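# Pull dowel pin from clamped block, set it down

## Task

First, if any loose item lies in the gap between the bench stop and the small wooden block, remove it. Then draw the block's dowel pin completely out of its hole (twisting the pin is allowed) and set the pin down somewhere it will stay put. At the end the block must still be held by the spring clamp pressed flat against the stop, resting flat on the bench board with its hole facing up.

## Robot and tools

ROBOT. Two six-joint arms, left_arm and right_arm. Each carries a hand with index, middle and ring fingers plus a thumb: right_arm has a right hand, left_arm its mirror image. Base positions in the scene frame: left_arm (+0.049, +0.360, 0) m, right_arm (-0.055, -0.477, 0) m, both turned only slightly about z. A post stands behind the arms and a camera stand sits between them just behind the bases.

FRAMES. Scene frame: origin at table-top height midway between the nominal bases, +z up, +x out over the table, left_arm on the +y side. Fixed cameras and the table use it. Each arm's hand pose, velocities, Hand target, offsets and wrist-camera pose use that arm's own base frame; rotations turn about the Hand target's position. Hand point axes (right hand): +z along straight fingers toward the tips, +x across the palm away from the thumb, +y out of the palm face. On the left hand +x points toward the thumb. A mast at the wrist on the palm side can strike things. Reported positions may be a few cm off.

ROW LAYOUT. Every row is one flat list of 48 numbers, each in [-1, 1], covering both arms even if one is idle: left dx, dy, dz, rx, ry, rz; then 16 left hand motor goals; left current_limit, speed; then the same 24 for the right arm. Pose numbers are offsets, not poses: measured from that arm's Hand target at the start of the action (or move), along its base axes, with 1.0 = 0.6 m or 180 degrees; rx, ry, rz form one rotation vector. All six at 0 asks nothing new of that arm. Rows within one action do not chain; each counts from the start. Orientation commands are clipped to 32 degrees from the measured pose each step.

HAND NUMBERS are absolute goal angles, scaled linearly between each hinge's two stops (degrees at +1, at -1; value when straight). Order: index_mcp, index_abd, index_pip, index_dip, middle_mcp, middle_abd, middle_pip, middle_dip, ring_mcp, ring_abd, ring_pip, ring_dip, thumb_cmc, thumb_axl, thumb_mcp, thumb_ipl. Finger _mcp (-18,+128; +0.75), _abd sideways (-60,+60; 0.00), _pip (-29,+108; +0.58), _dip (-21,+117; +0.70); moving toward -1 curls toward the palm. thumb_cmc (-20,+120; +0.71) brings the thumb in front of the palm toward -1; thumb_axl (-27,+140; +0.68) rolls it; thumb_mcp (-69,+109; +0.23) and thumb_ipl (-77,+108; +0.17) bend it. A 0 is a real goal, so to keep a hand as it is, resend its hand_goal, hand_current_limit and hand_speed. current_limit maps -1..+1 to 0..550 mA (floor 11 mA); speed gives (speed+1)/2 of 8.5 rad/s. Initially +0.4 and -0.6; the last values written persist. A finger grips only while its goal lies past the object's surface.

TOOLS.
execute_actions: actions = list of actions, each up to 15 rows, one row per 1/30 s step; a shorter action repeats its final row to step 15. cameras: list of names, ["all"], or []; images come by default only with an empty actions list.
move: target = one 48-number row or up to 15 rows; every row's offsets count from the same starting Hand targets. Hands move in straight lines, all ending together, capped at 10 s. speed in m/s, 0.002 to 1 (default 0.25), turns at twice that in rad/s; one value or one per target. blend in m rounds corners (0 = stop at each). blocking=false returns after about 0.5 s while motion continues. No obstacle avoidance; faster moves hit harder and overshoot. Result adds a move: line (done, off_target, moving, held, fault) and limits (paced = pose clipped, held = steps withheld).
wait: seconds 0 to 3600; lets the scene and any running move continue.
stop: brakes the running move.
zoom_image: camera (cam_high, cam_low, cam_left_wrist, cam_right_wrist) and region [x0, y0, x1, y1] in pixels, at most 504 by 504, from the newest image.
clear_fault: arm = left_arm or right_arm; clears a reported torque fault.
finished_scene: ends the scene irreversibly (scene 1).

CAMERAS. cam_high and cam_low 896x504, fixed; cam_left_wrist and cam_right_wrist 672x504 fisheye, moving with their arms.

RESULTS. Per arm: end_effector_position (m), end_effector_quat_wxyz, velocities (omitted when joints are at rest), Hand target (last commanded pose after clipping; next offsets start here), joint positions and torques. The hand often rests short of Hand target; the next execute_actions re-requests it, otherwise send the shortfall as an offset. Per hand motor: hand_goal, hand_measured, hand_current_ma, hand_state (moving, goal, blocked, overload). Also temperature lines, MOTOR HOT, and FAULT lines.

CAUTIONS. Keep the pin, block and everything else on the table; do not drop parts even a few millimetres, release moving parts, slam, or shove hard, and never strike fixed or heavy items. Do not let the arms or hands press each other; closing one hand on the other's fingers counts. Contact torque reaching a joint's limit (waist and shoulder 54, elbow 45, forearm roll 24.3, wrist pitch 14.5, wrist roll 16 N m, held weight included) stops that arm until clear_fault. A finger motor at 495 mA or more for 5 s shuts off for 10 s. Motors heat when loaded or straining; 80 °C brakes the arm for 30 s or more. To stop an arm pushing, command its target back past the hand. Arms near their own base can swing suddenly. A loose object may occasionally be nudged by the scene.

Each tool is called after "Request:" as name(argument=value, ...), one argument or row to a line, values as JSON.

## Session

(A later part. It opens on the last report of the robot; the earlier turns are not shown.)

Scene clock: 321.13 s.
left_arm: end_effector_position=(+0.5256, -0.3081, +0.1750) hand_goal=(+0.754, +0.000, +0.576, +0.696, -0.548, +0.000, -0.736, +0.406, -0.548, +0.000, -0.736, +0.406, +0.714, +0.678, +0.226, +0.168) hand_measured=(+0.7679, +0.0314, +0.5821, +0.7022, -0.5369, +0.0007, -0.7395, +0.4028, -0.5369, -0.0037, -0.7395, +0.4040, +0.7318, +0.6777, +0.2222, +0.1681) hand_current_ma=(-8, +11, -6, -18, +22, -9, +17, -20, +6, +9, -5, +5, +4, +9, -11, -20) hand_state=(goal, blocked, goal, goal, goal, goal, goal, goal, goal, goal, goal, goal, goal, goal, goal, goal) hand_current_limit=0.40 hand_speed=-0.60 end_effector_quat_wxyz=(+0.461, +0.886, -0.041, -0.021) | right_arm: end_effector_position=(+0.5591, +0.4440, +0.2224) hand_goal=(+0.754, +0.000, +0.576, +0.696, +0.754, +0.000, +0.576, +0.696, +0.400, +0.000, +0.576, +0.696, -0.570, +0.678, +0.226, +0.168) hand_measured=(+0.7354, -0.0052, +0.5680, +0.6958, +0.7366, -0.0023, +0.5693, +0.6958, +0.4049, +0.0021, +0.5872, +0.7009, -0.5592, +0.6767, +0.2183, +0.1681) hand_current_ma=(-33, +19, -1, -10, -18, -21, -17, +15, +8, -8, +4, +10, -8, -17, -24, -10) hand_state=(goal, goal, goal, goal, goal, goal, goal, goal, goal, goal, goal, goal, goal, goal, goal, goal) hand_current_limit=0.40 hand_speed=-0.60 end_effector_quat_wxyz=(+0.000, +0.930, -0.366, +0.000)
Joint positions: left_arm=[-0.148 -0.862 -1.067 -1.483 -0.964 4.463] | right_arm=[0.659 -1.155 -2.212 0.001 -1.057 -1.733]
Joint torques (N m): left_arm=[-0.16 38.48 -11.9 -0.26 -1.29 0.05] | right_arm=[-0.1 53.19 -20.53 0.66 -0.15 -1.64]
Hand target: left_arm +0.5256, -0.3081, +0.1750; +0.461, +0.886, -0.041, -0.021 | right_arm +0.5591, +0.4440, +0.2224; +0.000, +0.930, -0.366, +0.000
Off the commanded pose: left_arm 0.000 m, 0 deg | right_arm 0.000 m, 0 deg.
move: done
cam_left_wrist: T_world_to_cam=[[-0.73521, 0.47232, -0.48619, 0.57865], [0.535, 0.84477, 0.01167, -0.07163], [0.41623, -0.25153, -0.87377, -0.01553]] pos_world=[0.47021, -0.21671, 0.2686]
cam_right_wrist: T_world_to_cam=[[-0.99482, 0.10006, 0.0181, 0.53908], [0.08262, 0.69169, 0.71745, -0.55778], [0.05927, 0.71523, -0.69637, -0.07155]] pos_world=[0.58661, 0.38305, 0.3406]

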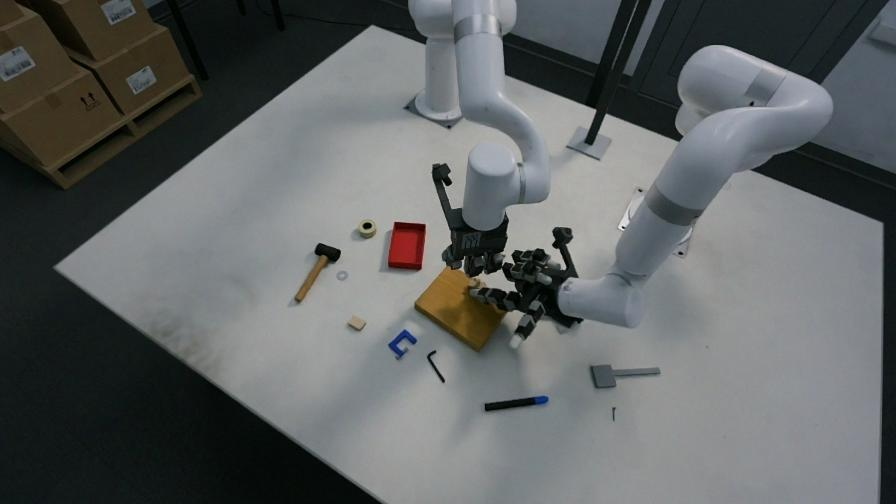

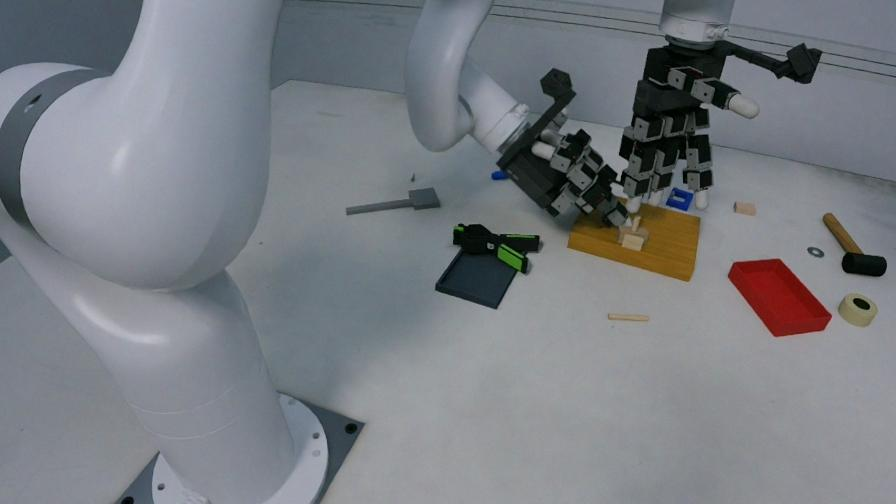

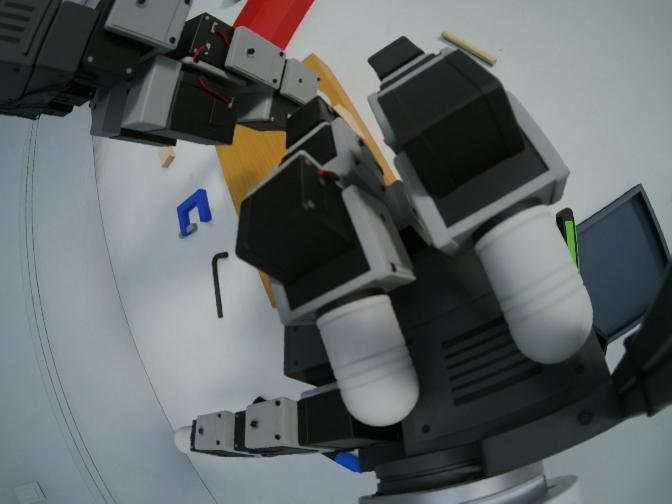

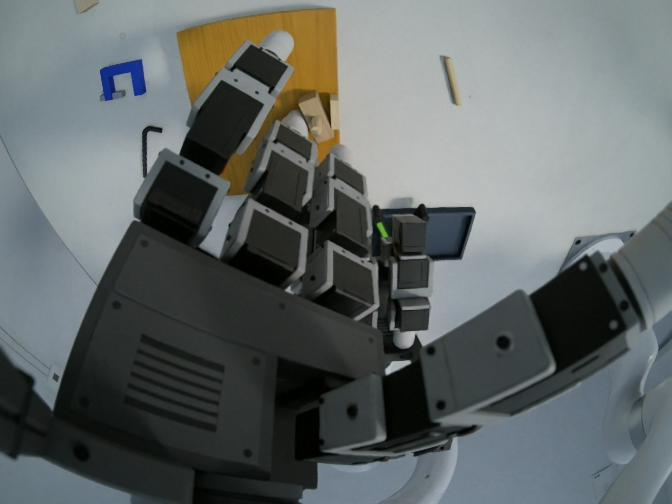

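Request:
move(
  target=[
    [0.015,0,0,0,0,0,0.754,0,0.576,0.696,-0.548,0,-0.737,0.406,-0.548,0,-0.737,0.406,0.714,0.678,0.226,0.168,0.4,-0.6,0,0,0,0,0,0,0.754,0,0.576,0.696,0.754,0,0.576,0.696,0.4,0,0.576,0.696,-0.571,0.678,0.226,0.168,0.4,-0.6],
    [0.015,-0.0217,0,0,0,0,0.754,0,0.576,0.696,-0.548,0,-0.737,0.406,-0.548,0,-0.737,0.406,0.714,0.678,0.226,0.168,0.4,-0.6,0,0,0.04,0,0,-0.0833,0.754,0,0.576,0.696,0.754,0,0.576,0.696,0.4,0,0.576,0.696,-0.571,0.678,0.226,0.168,0.4,-0.6],
    [-0.0053,-0.0217,0,0,0,0,0.754,-0.05,0.576,0.696,-0.548,0,-0.737,0.406,-0.548,0,-0.737,0.406,0.714,0.678,0.226,0.168,0.6,-0.6,-0.0147,0.0277,0.04,0,0,-0.0833,0.754,0,0.576,0.696,0.754,0,0.576,0.696,0.4,0,0.576,0.696,-0.571,0.678,0.226,0.168,0.4,-0.6],
  ],
  cameras=["all"],
  speed=0.05,
)

Request:
zoom_image(
  camera="cam_low",
  region=[580, 140, 700, 280],
)

Request:
zoom_image(
  camera="cam_high",
  region=[430, 210, 550, 330],
)

Request:
zoom_image(
  camera="cam_right_wrist",
  region=[250, 60, 400, 210],
)

Scene clock: 347.70 s.
left_arm: end_effector_position=(+0.5224, -0.3211, +0.1750) hand_goal=(+0.754, -0.050, +0.576, +0.696, -0.548, +0.000, -0.736, +0.406, -0.548, +0.000, -0.736, +0.406, +0.714, +0.678, +0.226, +0.168) hand_measured=(+0.7655, +0.0739, +0.5782, +0.6958, -0.5357, +0.0007, -0.7408, +0.4028, -0.5369, -0.0037, -0.7408, +0.4040, +0.7318, +0.6767, +0.2222, +0.1681) hand_current_ma=(+5, +37, +12, -18, -10, +0, +5, -28, -4, -6, -8, +13, +9, -9, -7, -7) hand_state=(goal, blocked, goal, goal, goal, goal, goal, goal, goal, goal, goal, goal, goal, goal, goal, goal) hand_current_limit=0.60 hand_speed=-0.60 end_effector_quat_wxyz=(+0.461, +0.886, -0.041, -0.021) | right_arm: end_effector_position=(+0.5503, +0.4606, +0.2464) hand_goal=(+0.754, +0.000, +0.576, +0.696, +0.754, +0.000, +0.576, +0.696, +0.400, +0.000, +0.576, +0.696, -0.570, +0.678, +0.226, +0.168) hand_measured=(+0.7342, -0.0169, +0.5667, +0.6958, +0.7366, -0.0110, +0.5693, +0.6958, +0.4049, -0.0066, +0.5885, +0.7009, -0.5605, +0.6767, +0.2183, +0.1672) hand_current_ma=(-23, -6, -14, +2, -25, -12, -16, +2, +2, -2, +2, -11, -5, -5, -18, +5) hand_state=(goal, goal, goal, goal, goal, goal, goal, goal, goal, goal, goal, goal, goal, goal, goal, goal) hand_current_limit=0.40 hand_speed=-0.60 end_effector_quat_wxyz=(+0.000, +0.875, -0.485, +0.000)
Joint positions: left_arm=[-0.173 -0.86 -1.064 -1.508 -0.959 4.464] | right_arm=[0.654 -1.128 -2.217 0.001 -1.089 -1.476]
Joint torques (N m): left_arm=[-0.16 38.46 -11.9 -0.26 -1.29 2.56] | right_arm=[-0.1 52.83 -20.56 0.71 -0.14 0]
Hand target: left_arm +0.5224, -0.3211, +0.1750; +0.461, +0.886, -0.041, -0.021 | right_arm +0.5503, +0.4606, +0.2464; +0.000, +0.875, -0.485, +0.000
Off the commanded pose: left_arm 0.000 m, 0 deg | right_arm 0.000 m, 0 deg.
move: done
cam_left_wrist: T_world_to_cam=[[-0.73518, 0.47237, -0.48619, 0.58248], [0.53503, 0.84475, 0.01169, -0.05888], [0.41623, -0.25153, -0.87377, -0.0175]] pos_world=[0.46701, -0.22981, 0.2686]
cam_right_wrist: T_world_to_cam=[[-0.93505, 0.35404, 0.01822, 0.37822], [0.25885, 0.64672, 0.71746, -0.66202], [0.24223, 0.67558, -0.69636, -0.1486]] pos_world=[0.56102, 0.39462, 0.3646]

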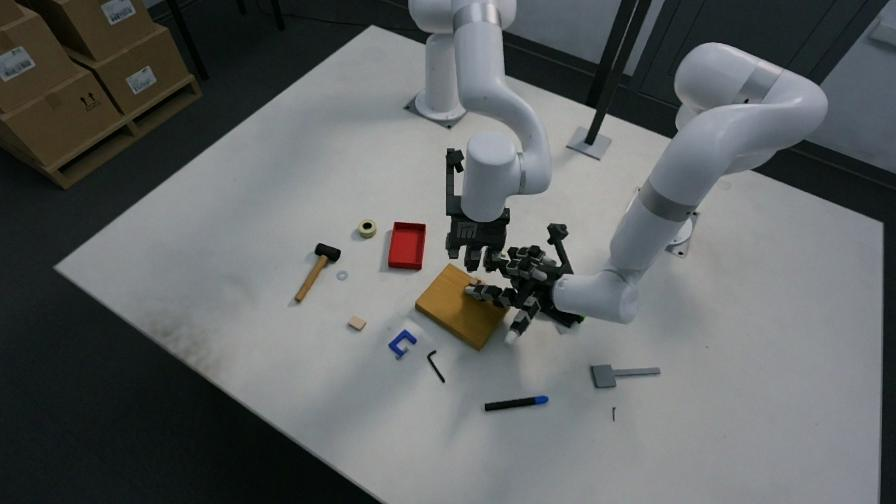

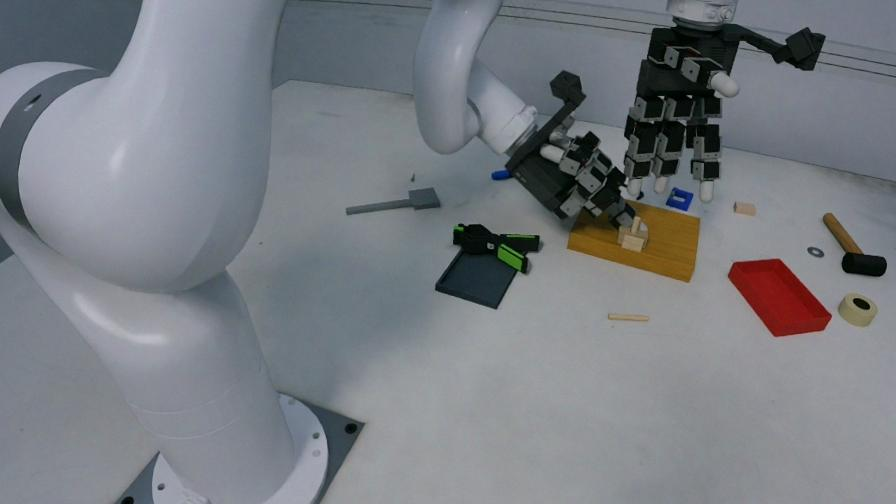

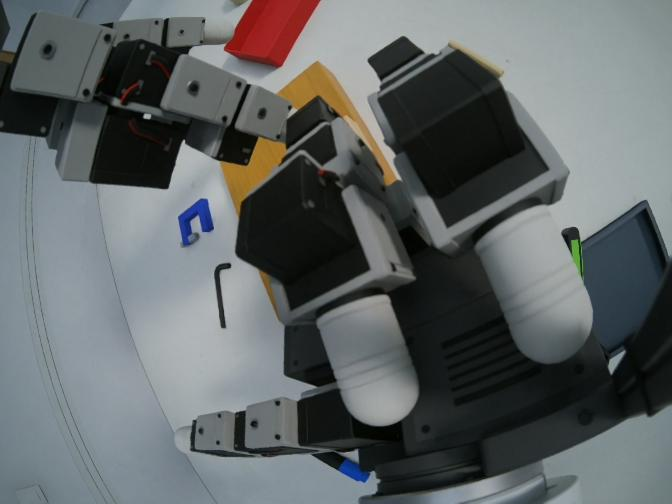

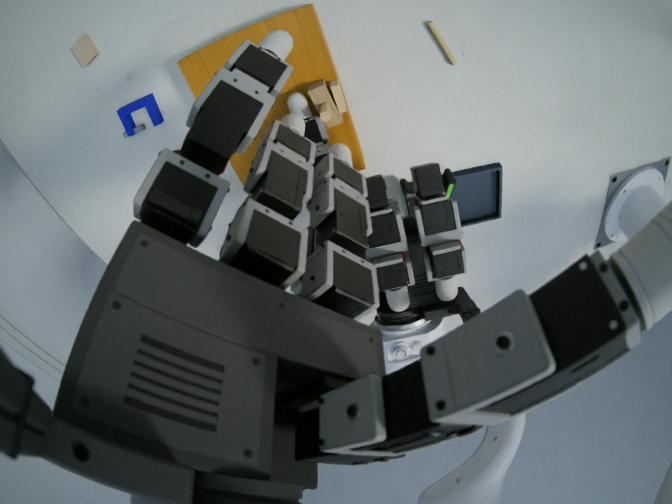

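Scaled by 3.600 from the camera's image (finer frame: 1280x720).

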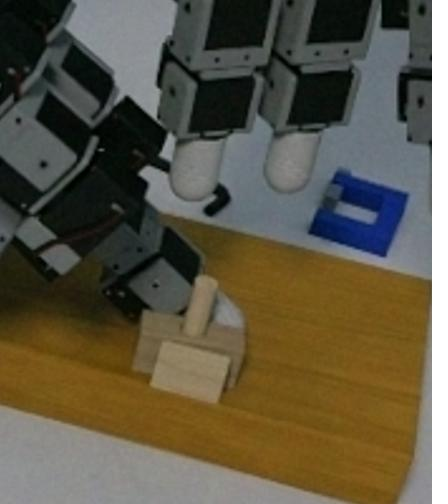

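Scaled by 4.200 from the camera's image (finer frame: 1280x720).

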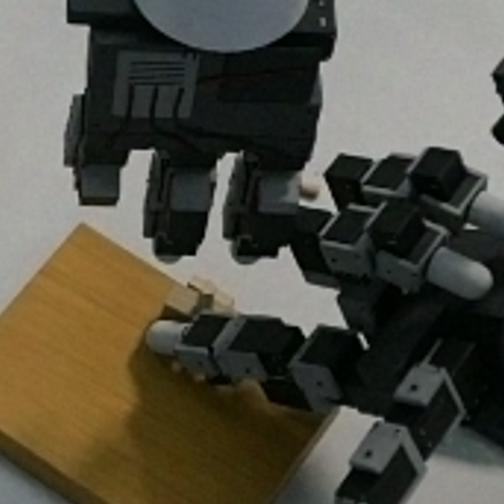

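Scaled by 3.360 from the camera's image (finer frame: 960x720).

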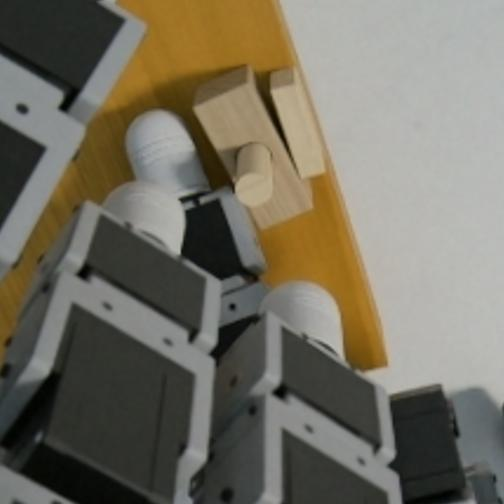

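Request:
move(
  target=[
    [0.0333,0,0,0,0,0,0.754,0,0.576,0.696,-0.548,0,-0.737,0.406,-0.548,0,-0.737,0.406,0.714,0.678,0.226,0.168,0.6,-0.6,0,0,0,0,0,0,0.754,0,0.576,0.696,0.754,0,0.576,0.696,0.4,0,0.576,0.696,-0.571,0.678,0.226,0.168,0.4,-0.6],
    [0.0743,0.0245,0,0,0,-0.1389,0.754,0,0.576,0.696,-0.548,0,-0.737,0.406,-0.548,0,-0.737,0.406,0.714,0.678,0.226,0.168,0.6,-0.6,0,0,0,0,0,0,0.754,0,0.576,0.696,0.754,0,0.576,0.696,0.4,0,0.576,0.696,-0.571,0.678,0.226,0.168,0.4,-0.6],
    [0.031,0.0285,0,0,0,-0.1389,0.754,0,0.576,0.696,-0.548,0,-0.737,0.406,-0.548,0,-0.737,0.406,0.714,0.678,0.226,0.168,0.6,-0.6,0,0,0,0,0,0,0.754,0,0.576,0.696,0.754,0,0.576,0.696,0.4,0,0.576,0.696,-0.571,0.678,0.226,0.168,0.4,-0.6],
  ],
  cameras=["all"],
  speed=[0.05,0.1,0.03],
)

Request:
zoom_image(
  camera="cam_low",
  region=[580, 140, 700, 280],
)

Request:
zoom_image(
  camera="cam_right_wrist",
  region=[250, 60, 400, 210],
)

Scene clock: 366.30 s.
left_arm: end_effector_position=(+0.5410, -0.3040, +0.1750) hand_goal=(+0.754, +0.000, +0.576, +0.696, -0.548, +0.000, -0.736, +0.406, -0.548, +0.000, -0.736, +0.406, +0.714, +0.678, +0.226, +0.168) hand_measured=(+0.7667, +0.0300, +0.5821, +0.6996, -0.5261, +0.0007, -0.7408, +0.4028, -0.5369, -0.0037, -0.7395, +0.4028, +0.7318, +0.6777, +0.2222, +0.1672) hand_current_ma=(+8, +3, +10, -15, +1, -1, +5, -15, -6, +15, -10, -3, +0, -8, -3, -11) hand_state=(goal, blocked, goal, goal, blocked, goal, goal, goal, goal, goal, goal, goal, goal, goal, goal, goal) hand_current_limit=0.60 hand_speed=-0.60 end_effector_quat_wxyz=(+0.446, +0.856, -0.232, -0.120) | right_arm: end_effector_position=(+0.5503, +0.4606, +0.2464) hand_goal=(+0.754, +0.000, +0.576, +0.696, +0.754, +0.000, +0.576, +0.696, +0.400, +0.000, +0.576, +0.696, -0.570, +0.678, +0.226, +0.168) hand_measured=(+0.7547, -0.0198, +0.5847, +0.7047, +0.7354, -0.0096, +0.5680, +0.6958, +0.4049, -0.0066, +0.5872, +0.7009, -0.5592, +0.6777, +0.2173, +0.1681) hand_current_ma=(+12, -12, +4, -13, -16, -7, -8, -5, -3, -14, +2, -5, -7, -5, -14, -1) hand_state=(goal, goal, goal, goal, goal, goal, goal, goal, goal, goal, goal, goal, goal, goal, goal, goal) hand_current_limit=0.40 hand_speed=-0.60 end_effector_quat_wxyz=(+0.000, +0.875, -0.485, +0.000)
Joint positions: left_arm=[-0.148 -1.039 -1.45 -0.982 -1.155 4.295] | right_arm=[0.654 -1.128 -2.217 0.001 -1.089 -1.476]
Joint torques (N m): left_arm=[-0.18 44.66 -14.5 -0.34 -1.22 0.05] | right_arm=[-0.1 52.83 -20.56 0.71 -0.14 0]
Hand target: left_arm +0.5410, -0.3040, +0.1750; +0.446, +0.856, -0.232, -0.120 | right_arm +0.5503, +0.4606, +0.2464; +0.000, +0.875, -0.485, +0.000
Off the commanded pose: left_arm 0.000 m, 0 deg | right_arm 0.000 m, 0 deg.
move: done
cam_left_wrist: T_world_to_cam=[[-0.46667, 0.73879, -0.48622, 0.52377], [0.84192, 0.53948, 0.01164, -0.34211], [0.2709, -0.40392, -0.87376, 0.01139]] pos_world=[0.52938, -0.19779, 0.2686]
cam_right_wrist: T_world_to_cam=[[-0.93508, 0.35396, 0.01812, 0.37831], [0.25873, 0.64677, 0.71746, -0.66197], [0.24223, 0.67558, -0.69636, -0.1486]] pos_world=[0.56102, 0.39462, 0.3646]

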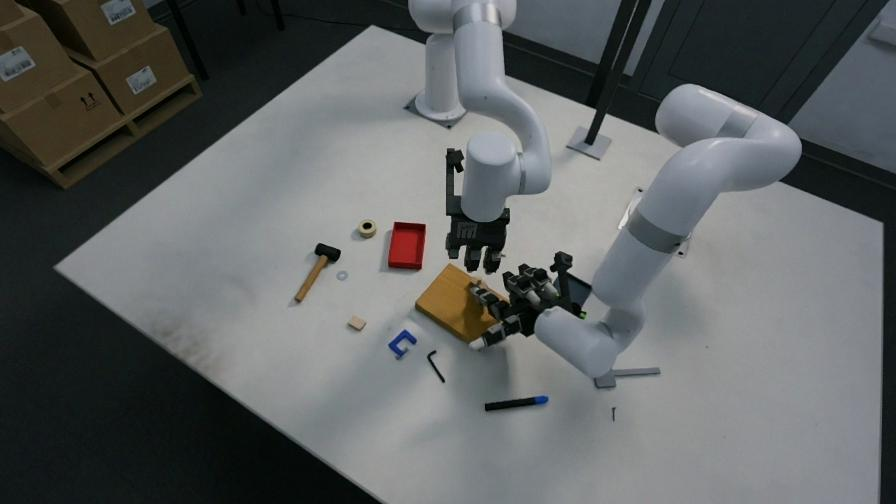

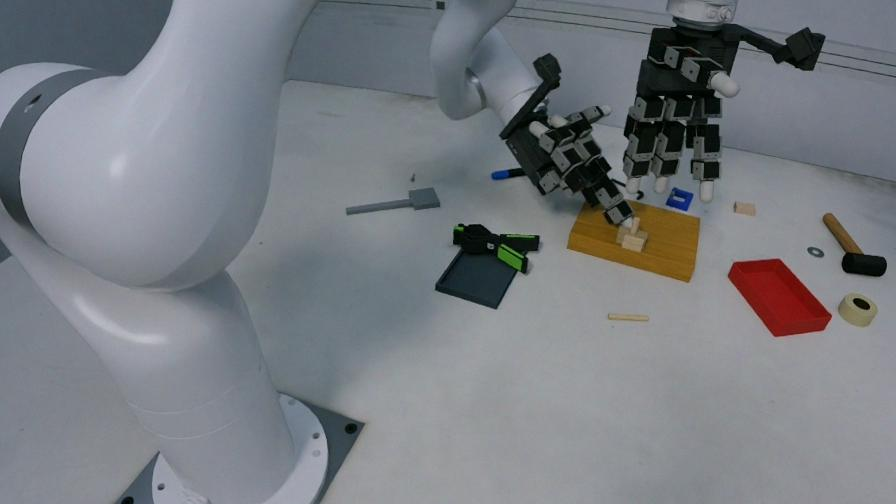

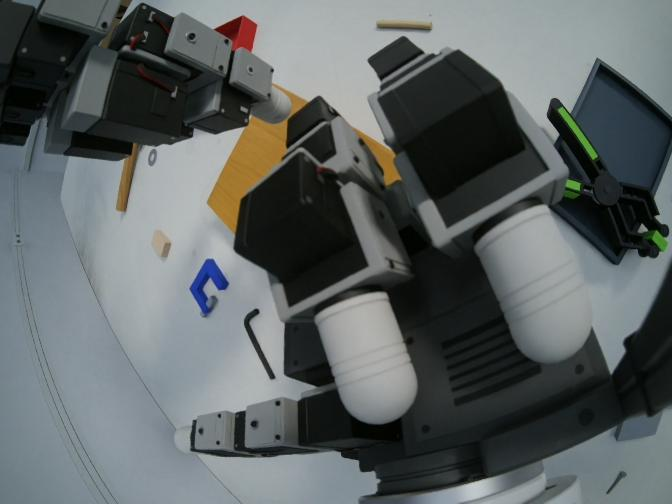

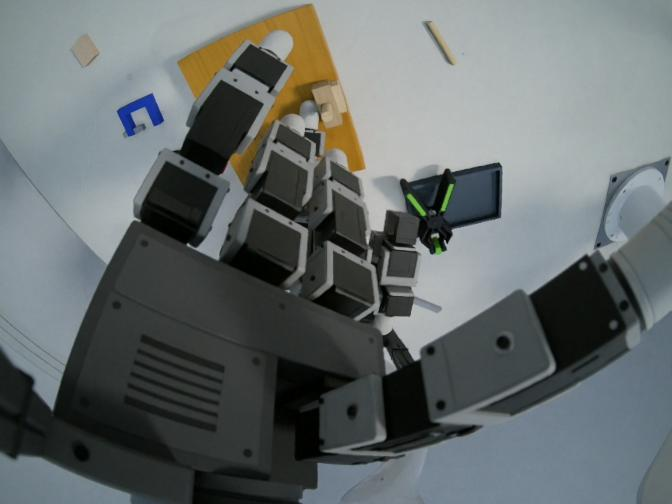

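Scaled by 3.600 from the camera's image (finer frame: 1280x720).

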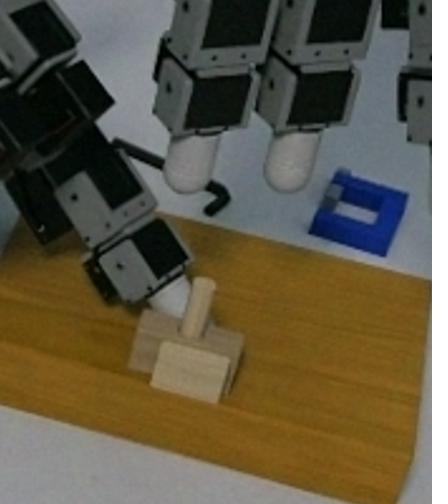

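Scaled by 3.360 from the camera's image (finer frame: 960x720).

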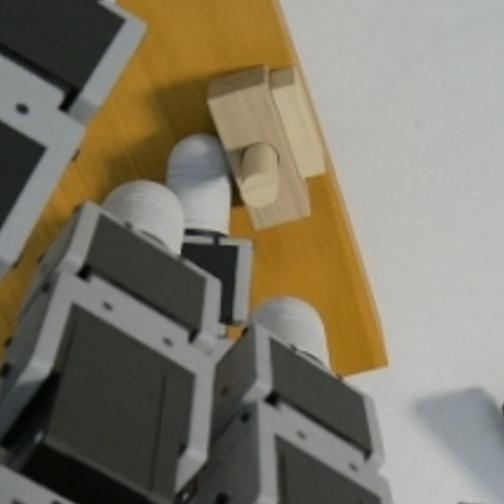

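Request:
move(
  target=[
    [0.015,0,0,0,0,0,0.754,0,0.576,0.696,-0.548,0,-0.737,0.406,-0.548,0,-0.737,0.406,0.714,0.678,0.226,0.168,0.6,-0.6,0,0,0,0,0,0,0.754,0,0.576,0.696,0.754,0,0.576,0.696,0.4,0,0.576,0.696,-0.571,0.678,0.226,0.168,0.4,-0.6],
    [0.015,-0.0133,0,0,0,0,0.754,0,0.576,0.696,-0.548,0,-0.737,0.406,-0.548,0,-0.737,0.406,0.714,0.678,0.226,0.168,0.6,-0.6,0,0,0,0,0,0,0.754,0,0.576,0.696,0.754,0,0.576,0.696,0.4,0,0.576,0.696,-0.571,0.678,0.226,0.168,0.4,-0.6],
    [-0.005,-0.0117,0,0,0,0,0.754,-0.05,0.576,0.696,-0.548,0,-0.737,0.406,-0.548,0,-0.737,0.406,0.714,0.678,0.226,0.168,0.6,-0.6,0,0,0,0,0,0,0.754,0,0.576,0.696,0.754,0,0.576,0.696,0.4,0,0.576,0.696,-0.571,0.678,0.226,0.168,0.4,-0.6],
  ],
  cameras=["all"],
  speed=[0.05,0.1,0.03],
)

Request:
zoom_image(
  camera="cam_low",
  region=[600, 180, 680, 270],
)

Request:
zoom_image(
  camera="cam_right_wrist",
  region=[250, 60, 400, 210],
)

Request:
zoom_image(
  camera="cam_high",
  region=[430, 230, 530, 330],
)

Scene clock: 371.73 s.
left_arm: end_effector_position=(+0.5380, -0.3111, +0.1750) hand_goal=(+0.754, -0.050, +0.576, +0.696, -0.548, +0.000, -0.736, +0.406, -0.548, +0.000, -0.736, +0.406, +0.714, +0.678, +0.226, +0.168) hand_measured=(+0.7679, +0.0549, +0.5834, +0.6983, -0.5297, +0.0007, -0.7395, +0.4028, -0.5369, -0.0052, -0.7395, +0.4040, +0.7318, +0.6777, +0.2222, +0.1681) hand_current_ma=(+7, +20, +3, +7, +13, +12, +10, -5, +12, -11, +8, -10, -1, -19, +9, -4) hand_state=(goal, blocked, goal, goal, goal, goal, goal, goal, goal, goal, goal, goal, goal, goal, goal, goal) hand_current_limit=0.60 hand_speed=-0.60 end_effector_quat_wxyz=(+0.446, +0.856, -0.232, -0.120) | right_arm: end_effector_position=(+0.5503, +0.4606, +0.2464) hand_goal=(+0.754, +0.000, +0.576, +0.696, +0.754, +0.000, +0.576, +0.696, +0.400, +0.000, +0.576, +0.696, -0.570, +0.678, +0.226, +0.168) hand_measured=(+0.7559, -0.0198, +0.5847, +0.7034, +0.7366, -0.0096, +0.5680, +0.6958, +0.4037, -0.0066, +0.5872, +0.7022, -0.5605, +0.6777, +0.2173, +0.1672) hand_current_ma=(+10, -4, +26, +19, -19, +7, -16, +14, +17, -8, +7, +15, -5, -10, -30, +11) hand_state=(goal, goal, goal, goal, goal, goal, goal, goal, goal, goal, goal, goal, goal, goal, goal, goal) hand_current_limit=0.40 hand_speed=-0.60 end_effector_quat_wxyz=(+0.000, +0.875, -0.485, +0.000)
Joint positions: left_arm=[-0.159 -1.035 -1.443 -0.993 -1.149 4.296] | right_arm=[0.654 -1.128 -2.217 0.001 -1.089 -1.476]
Joint torques (N m): left_arm=[-0.18 44.57 -14.46 -0.34 -1.22 0.05] | right_arm=[-0.1 52.83 -20.56 0.71 -0.14 0]
Hand target: left_arm +0.5380, -0.3111, +0.1750; +0.446, +0.856, -0.232, -0.120 | right_arm +0.5503, +0.4606, +0.2464; +0.000, +0.875, -0.485, +0.000
Off the commanded pose: left_arm 0.000 m, 0 deg | right_arm 0.000 m, 0 deg.
move: done
cam_left_wrist: T_world_to_cam=[[-0.46667, 0.73879, -0.48622, 0.52754], [0.84192, 0.53948, 0.01164, -0.33581], [0.2709, -0.40392, -0.87376, 0.00937]] pos_world=[0.52638, -0.20479, 0.2686]
cam_right_wrist: T_world_to_cam=[[-0.93508, 0.35396, 0.01812, 0.37831], [0.25873, 0.64677, 0.71746, -0.66197], [0.24223, 0.67558, -0.69636, -0.1486]] pos_world=[0.56102, 0.39462, 0.3646]

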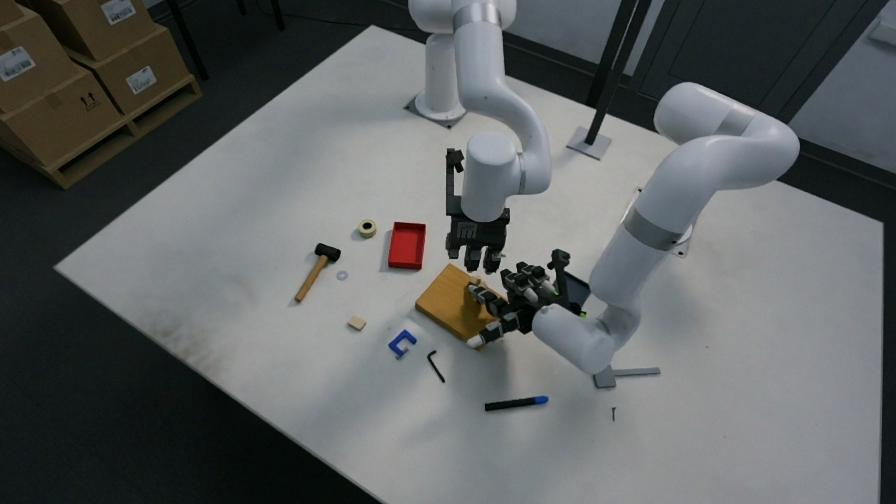

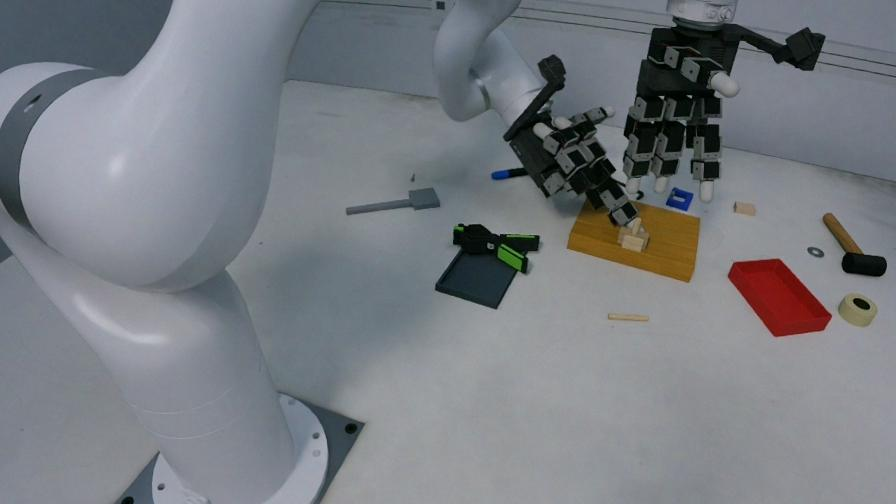

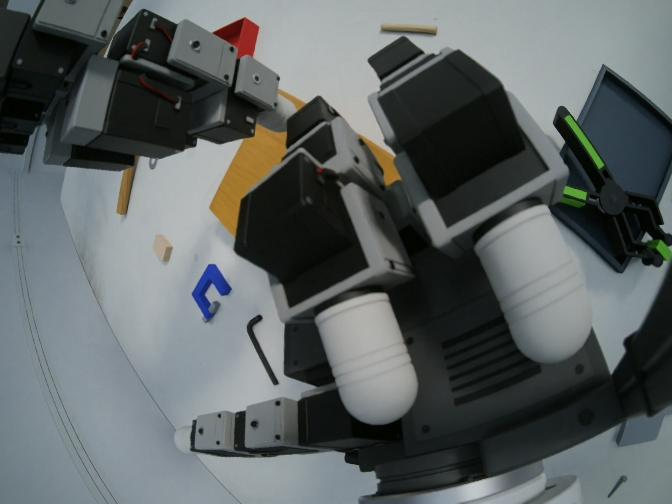

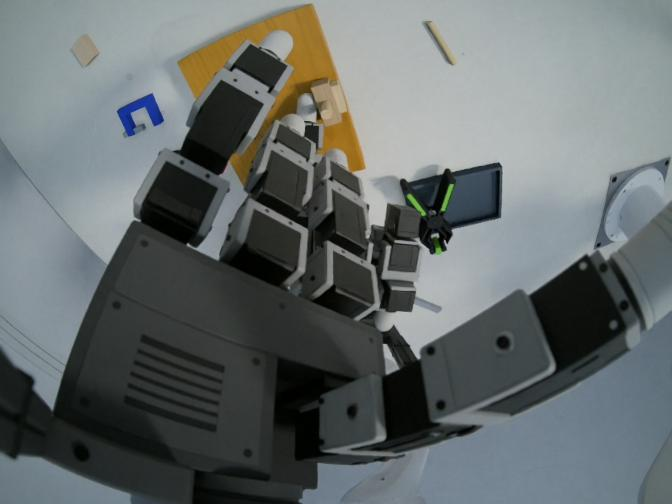

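Scaled by 5.600 from the camera's image (finer frame: 1280x720).

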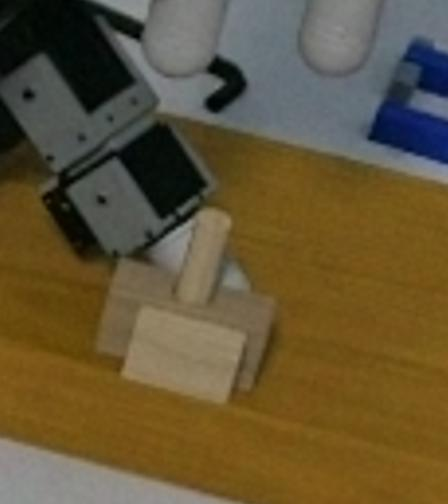

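Scaled by 3.360 from the camera's image (finer frame: 960x720).

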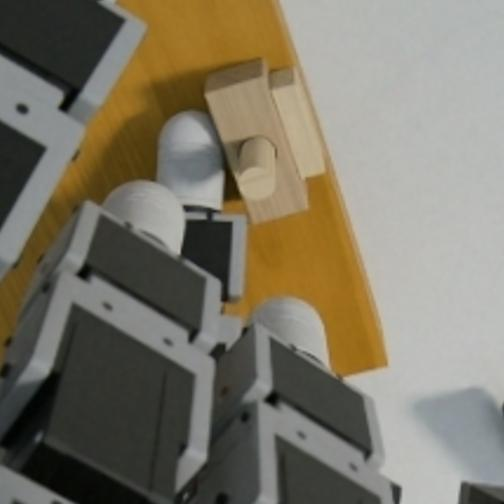

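Scaled by 5.040 from the camera's image (finer frame: 1280x720).

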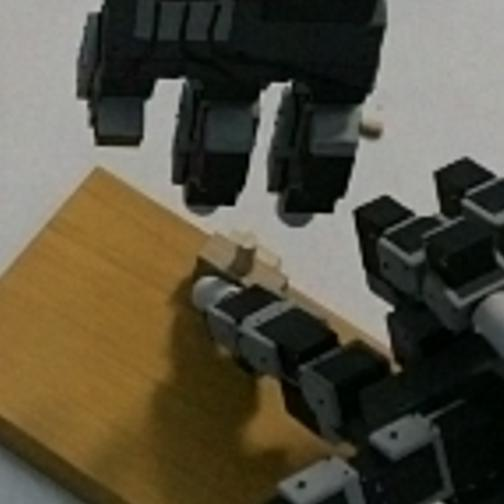

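Request:
move(
  target=[0,0,0,0,0,0,0.754,-0.05,0.576,0.696,-0.548,0,-0.737,0.406,-0.548,0,-0.737,0.406,0.714,0.678,0.226,0.168,0.6,-0.6,-0.0117,0,-0.0673,0,0,0,0.754,0,0.576,0.696,0.754,0,0.576,0.696,0.4,0,0.576,0.696,-0.571,0.678,0.226,0.168,0.4,-0.6],
  cameras=["all"],
  speed=0.05,
)

Request:
zoom_image(
  camera="cam_low",
  region=[600, 160, 690, 260],
)

Request:
zoom_image(
  camera="cam_right_wrist",
  region=[250, 60, 400, 210],
)

Request:
zoom_image(
  camera="cam_high",
  region=[430, 230, 530, 330],
)

Scene clock: 379.83 s.
left_arm: end_effector_position=(+0.5380, -0.3111, +0.1750) hand_goal=(+0.754, -0.050, +0.576, +0.696, -0.548, +0.000, -0.736, +0.406, -0.548, +0.000, -0.736, +0.406, +0.714, +0.678, +0.226, +0.168) hand_measured=(+0.7667, +0.0549, +0.5834, +0.6983, -0.5285, +0.0007, -0.7395, +0.4015, -0.5369, -0.0052, -0.7395, +0.4040, +0.7318, +0.6777, +0.2222, +0.1681) hand_current_ma=(-15, +22, +25, -18, +3, +25, +9, -8, +6, -6, +6, +8, +23, +0, -5, -12) hand_state=(goal, blocked, goal, goal, goal, goal, goal, goal, goal, goal, goal, goal, goal, goal, goal, goal) hand_current_limit=0.60 hand_speed=-0.60 end_effector_quat_wxyz=(+0.446, +0.856, -0.232, -0.120) | right_arm: end_effector_position=(+0.5433, +0.4606, +0.2060) hand_goal=(+0.754, +0.000, +0.576, +0.696, +0.754, +0.000, +0.576, +0.696, +0.400, +0.000, +0.576, +0.696, -0.570, +0.678, +0.226, +0.168) hand_measured=(+0.7559, -0.0184, +0.5859, +0.7047, +0.7354, -0.0110, +0.5693, +0.6958, +0.4037, -0.0066, +0.5859, +0.7009, -0.5605, +0.6767, +0.2173, +0.1672) hand_current_ma=(-16, -10, -8, +15, -19, -14, +7, +6, +4, -13, +9, +2, +13, -3, -14, +13) hand_state=(goal, goal, goal, goal, goal, goal, goal, goal, goal, goal, goal, goal, goal, goal, goal, goal) hand_current_limit=0.40 hand_speed=-0.60 end_effector_quat_wxyz=(+0.000, +0.875, -0.485, +0.000)
Joint positions: left_arm=[-0.159 -1.035 -1.443 -0.993 -1.149 4.296] | right_arm=[0.659 -1.137 -2.142 0.001 -1.005 -1.471]
Joint torques (N m): left_arm=[-0.18 44.57 -14.46 -0.34 -1.22 0.05] | right_arm=[-0.1 36.69 -20.44 0.67 -0.14 1.55]
Hand target: left_arm +0.5380, -0.3111, +0.1750; +0.446, +0.856, -0.232, -0.120 | right_arm +0.5433, +0.4606, +0.2060; +0.000, +0.875, -0.485, +0.000
Off the commanded pose: left_arm 0.000 m, 0 deg | right_arm 0.000 m, 0 deg.
move: done
cam_left_wrist: T_world_to_cam=[[-0.46667, 0.73879, -0.48622, 0.52754], [0.84192, 0.53948, 0.01164, -0.33581], [0.2709, -0.40392, -0.87376, 0.00937]] pos_world=[0.52638, -0.20479, 0.2686]
cam_right_wrist: T_world_to_cam=[[-0.93508, 0.35396, 0.01812, 0.3725], [0.25873, 0.64677, 0.71746, -0.63117], [0.24223, 0.67558, -0.69636, -0.17504]] pos_world=[0.55402, 0.39462, 0.3242]

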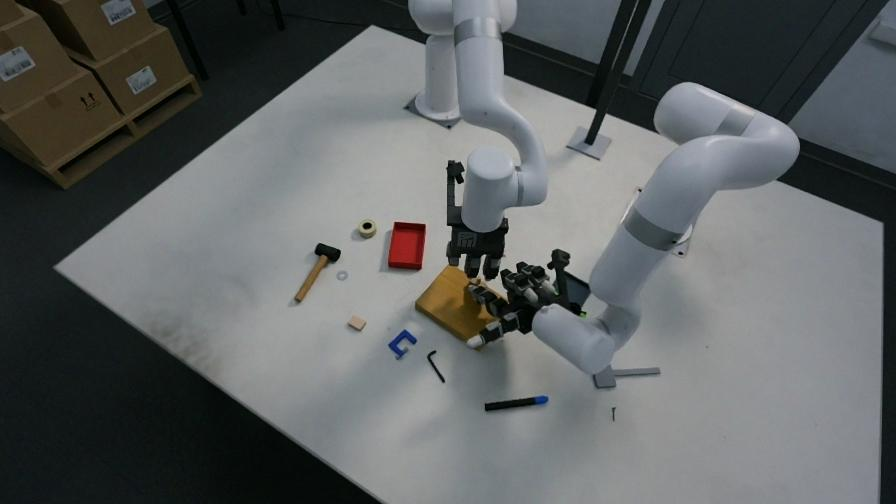

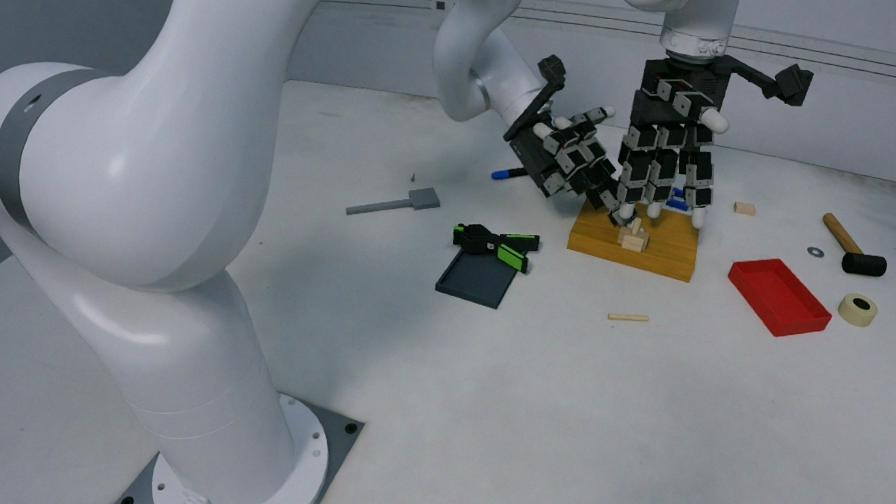

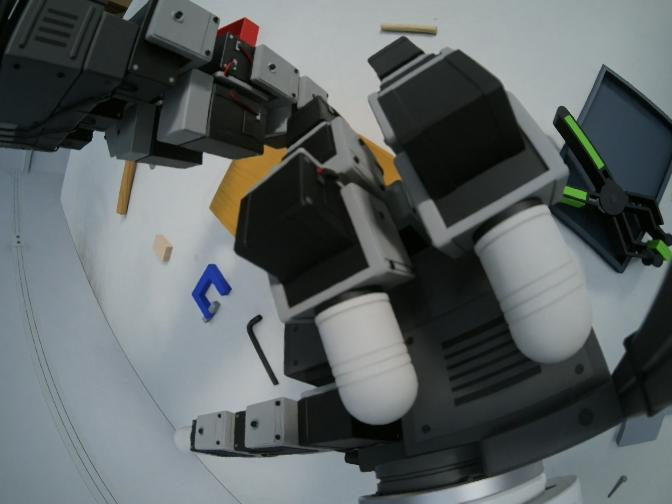

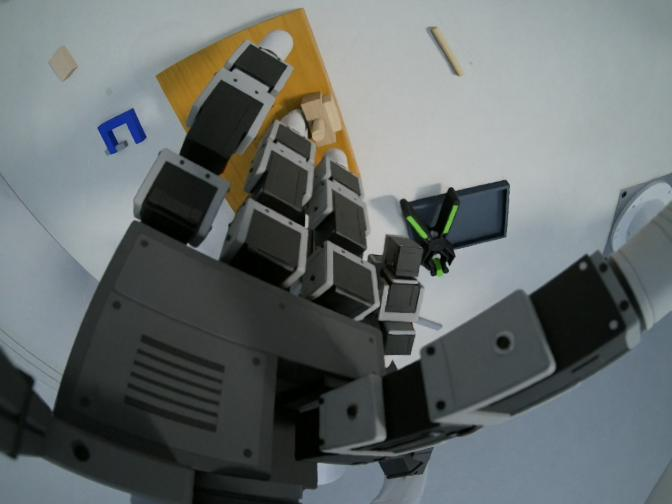

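Scaled by 5.040 from the camera's image (finer frame: 1280x720).

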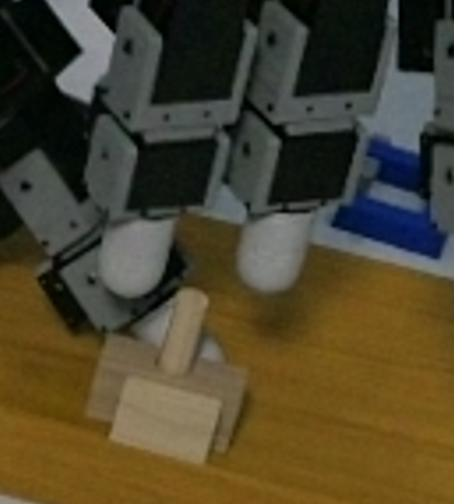

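Scaled by 3.360 from the camera's image (finer frame: 960x720).

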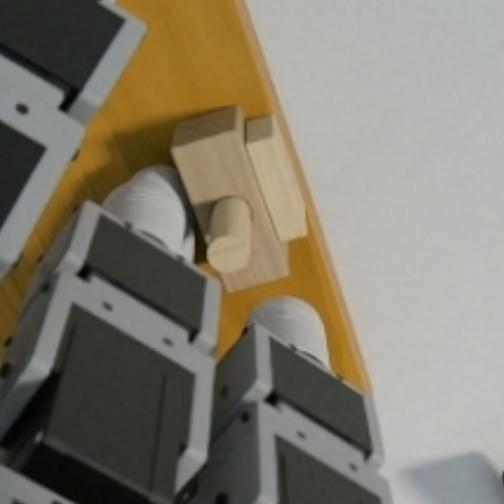

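Scaled by 5.040 from the camera's image (finer frame: 1280x720).

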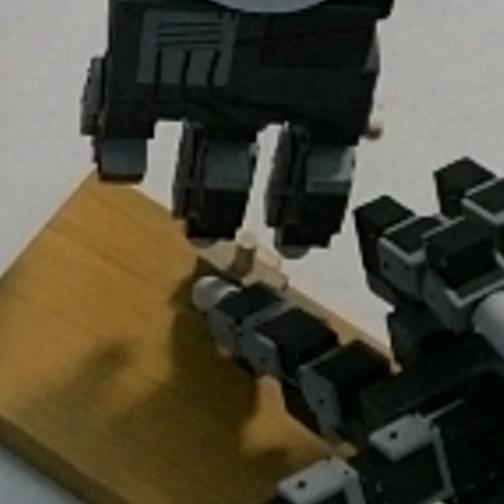

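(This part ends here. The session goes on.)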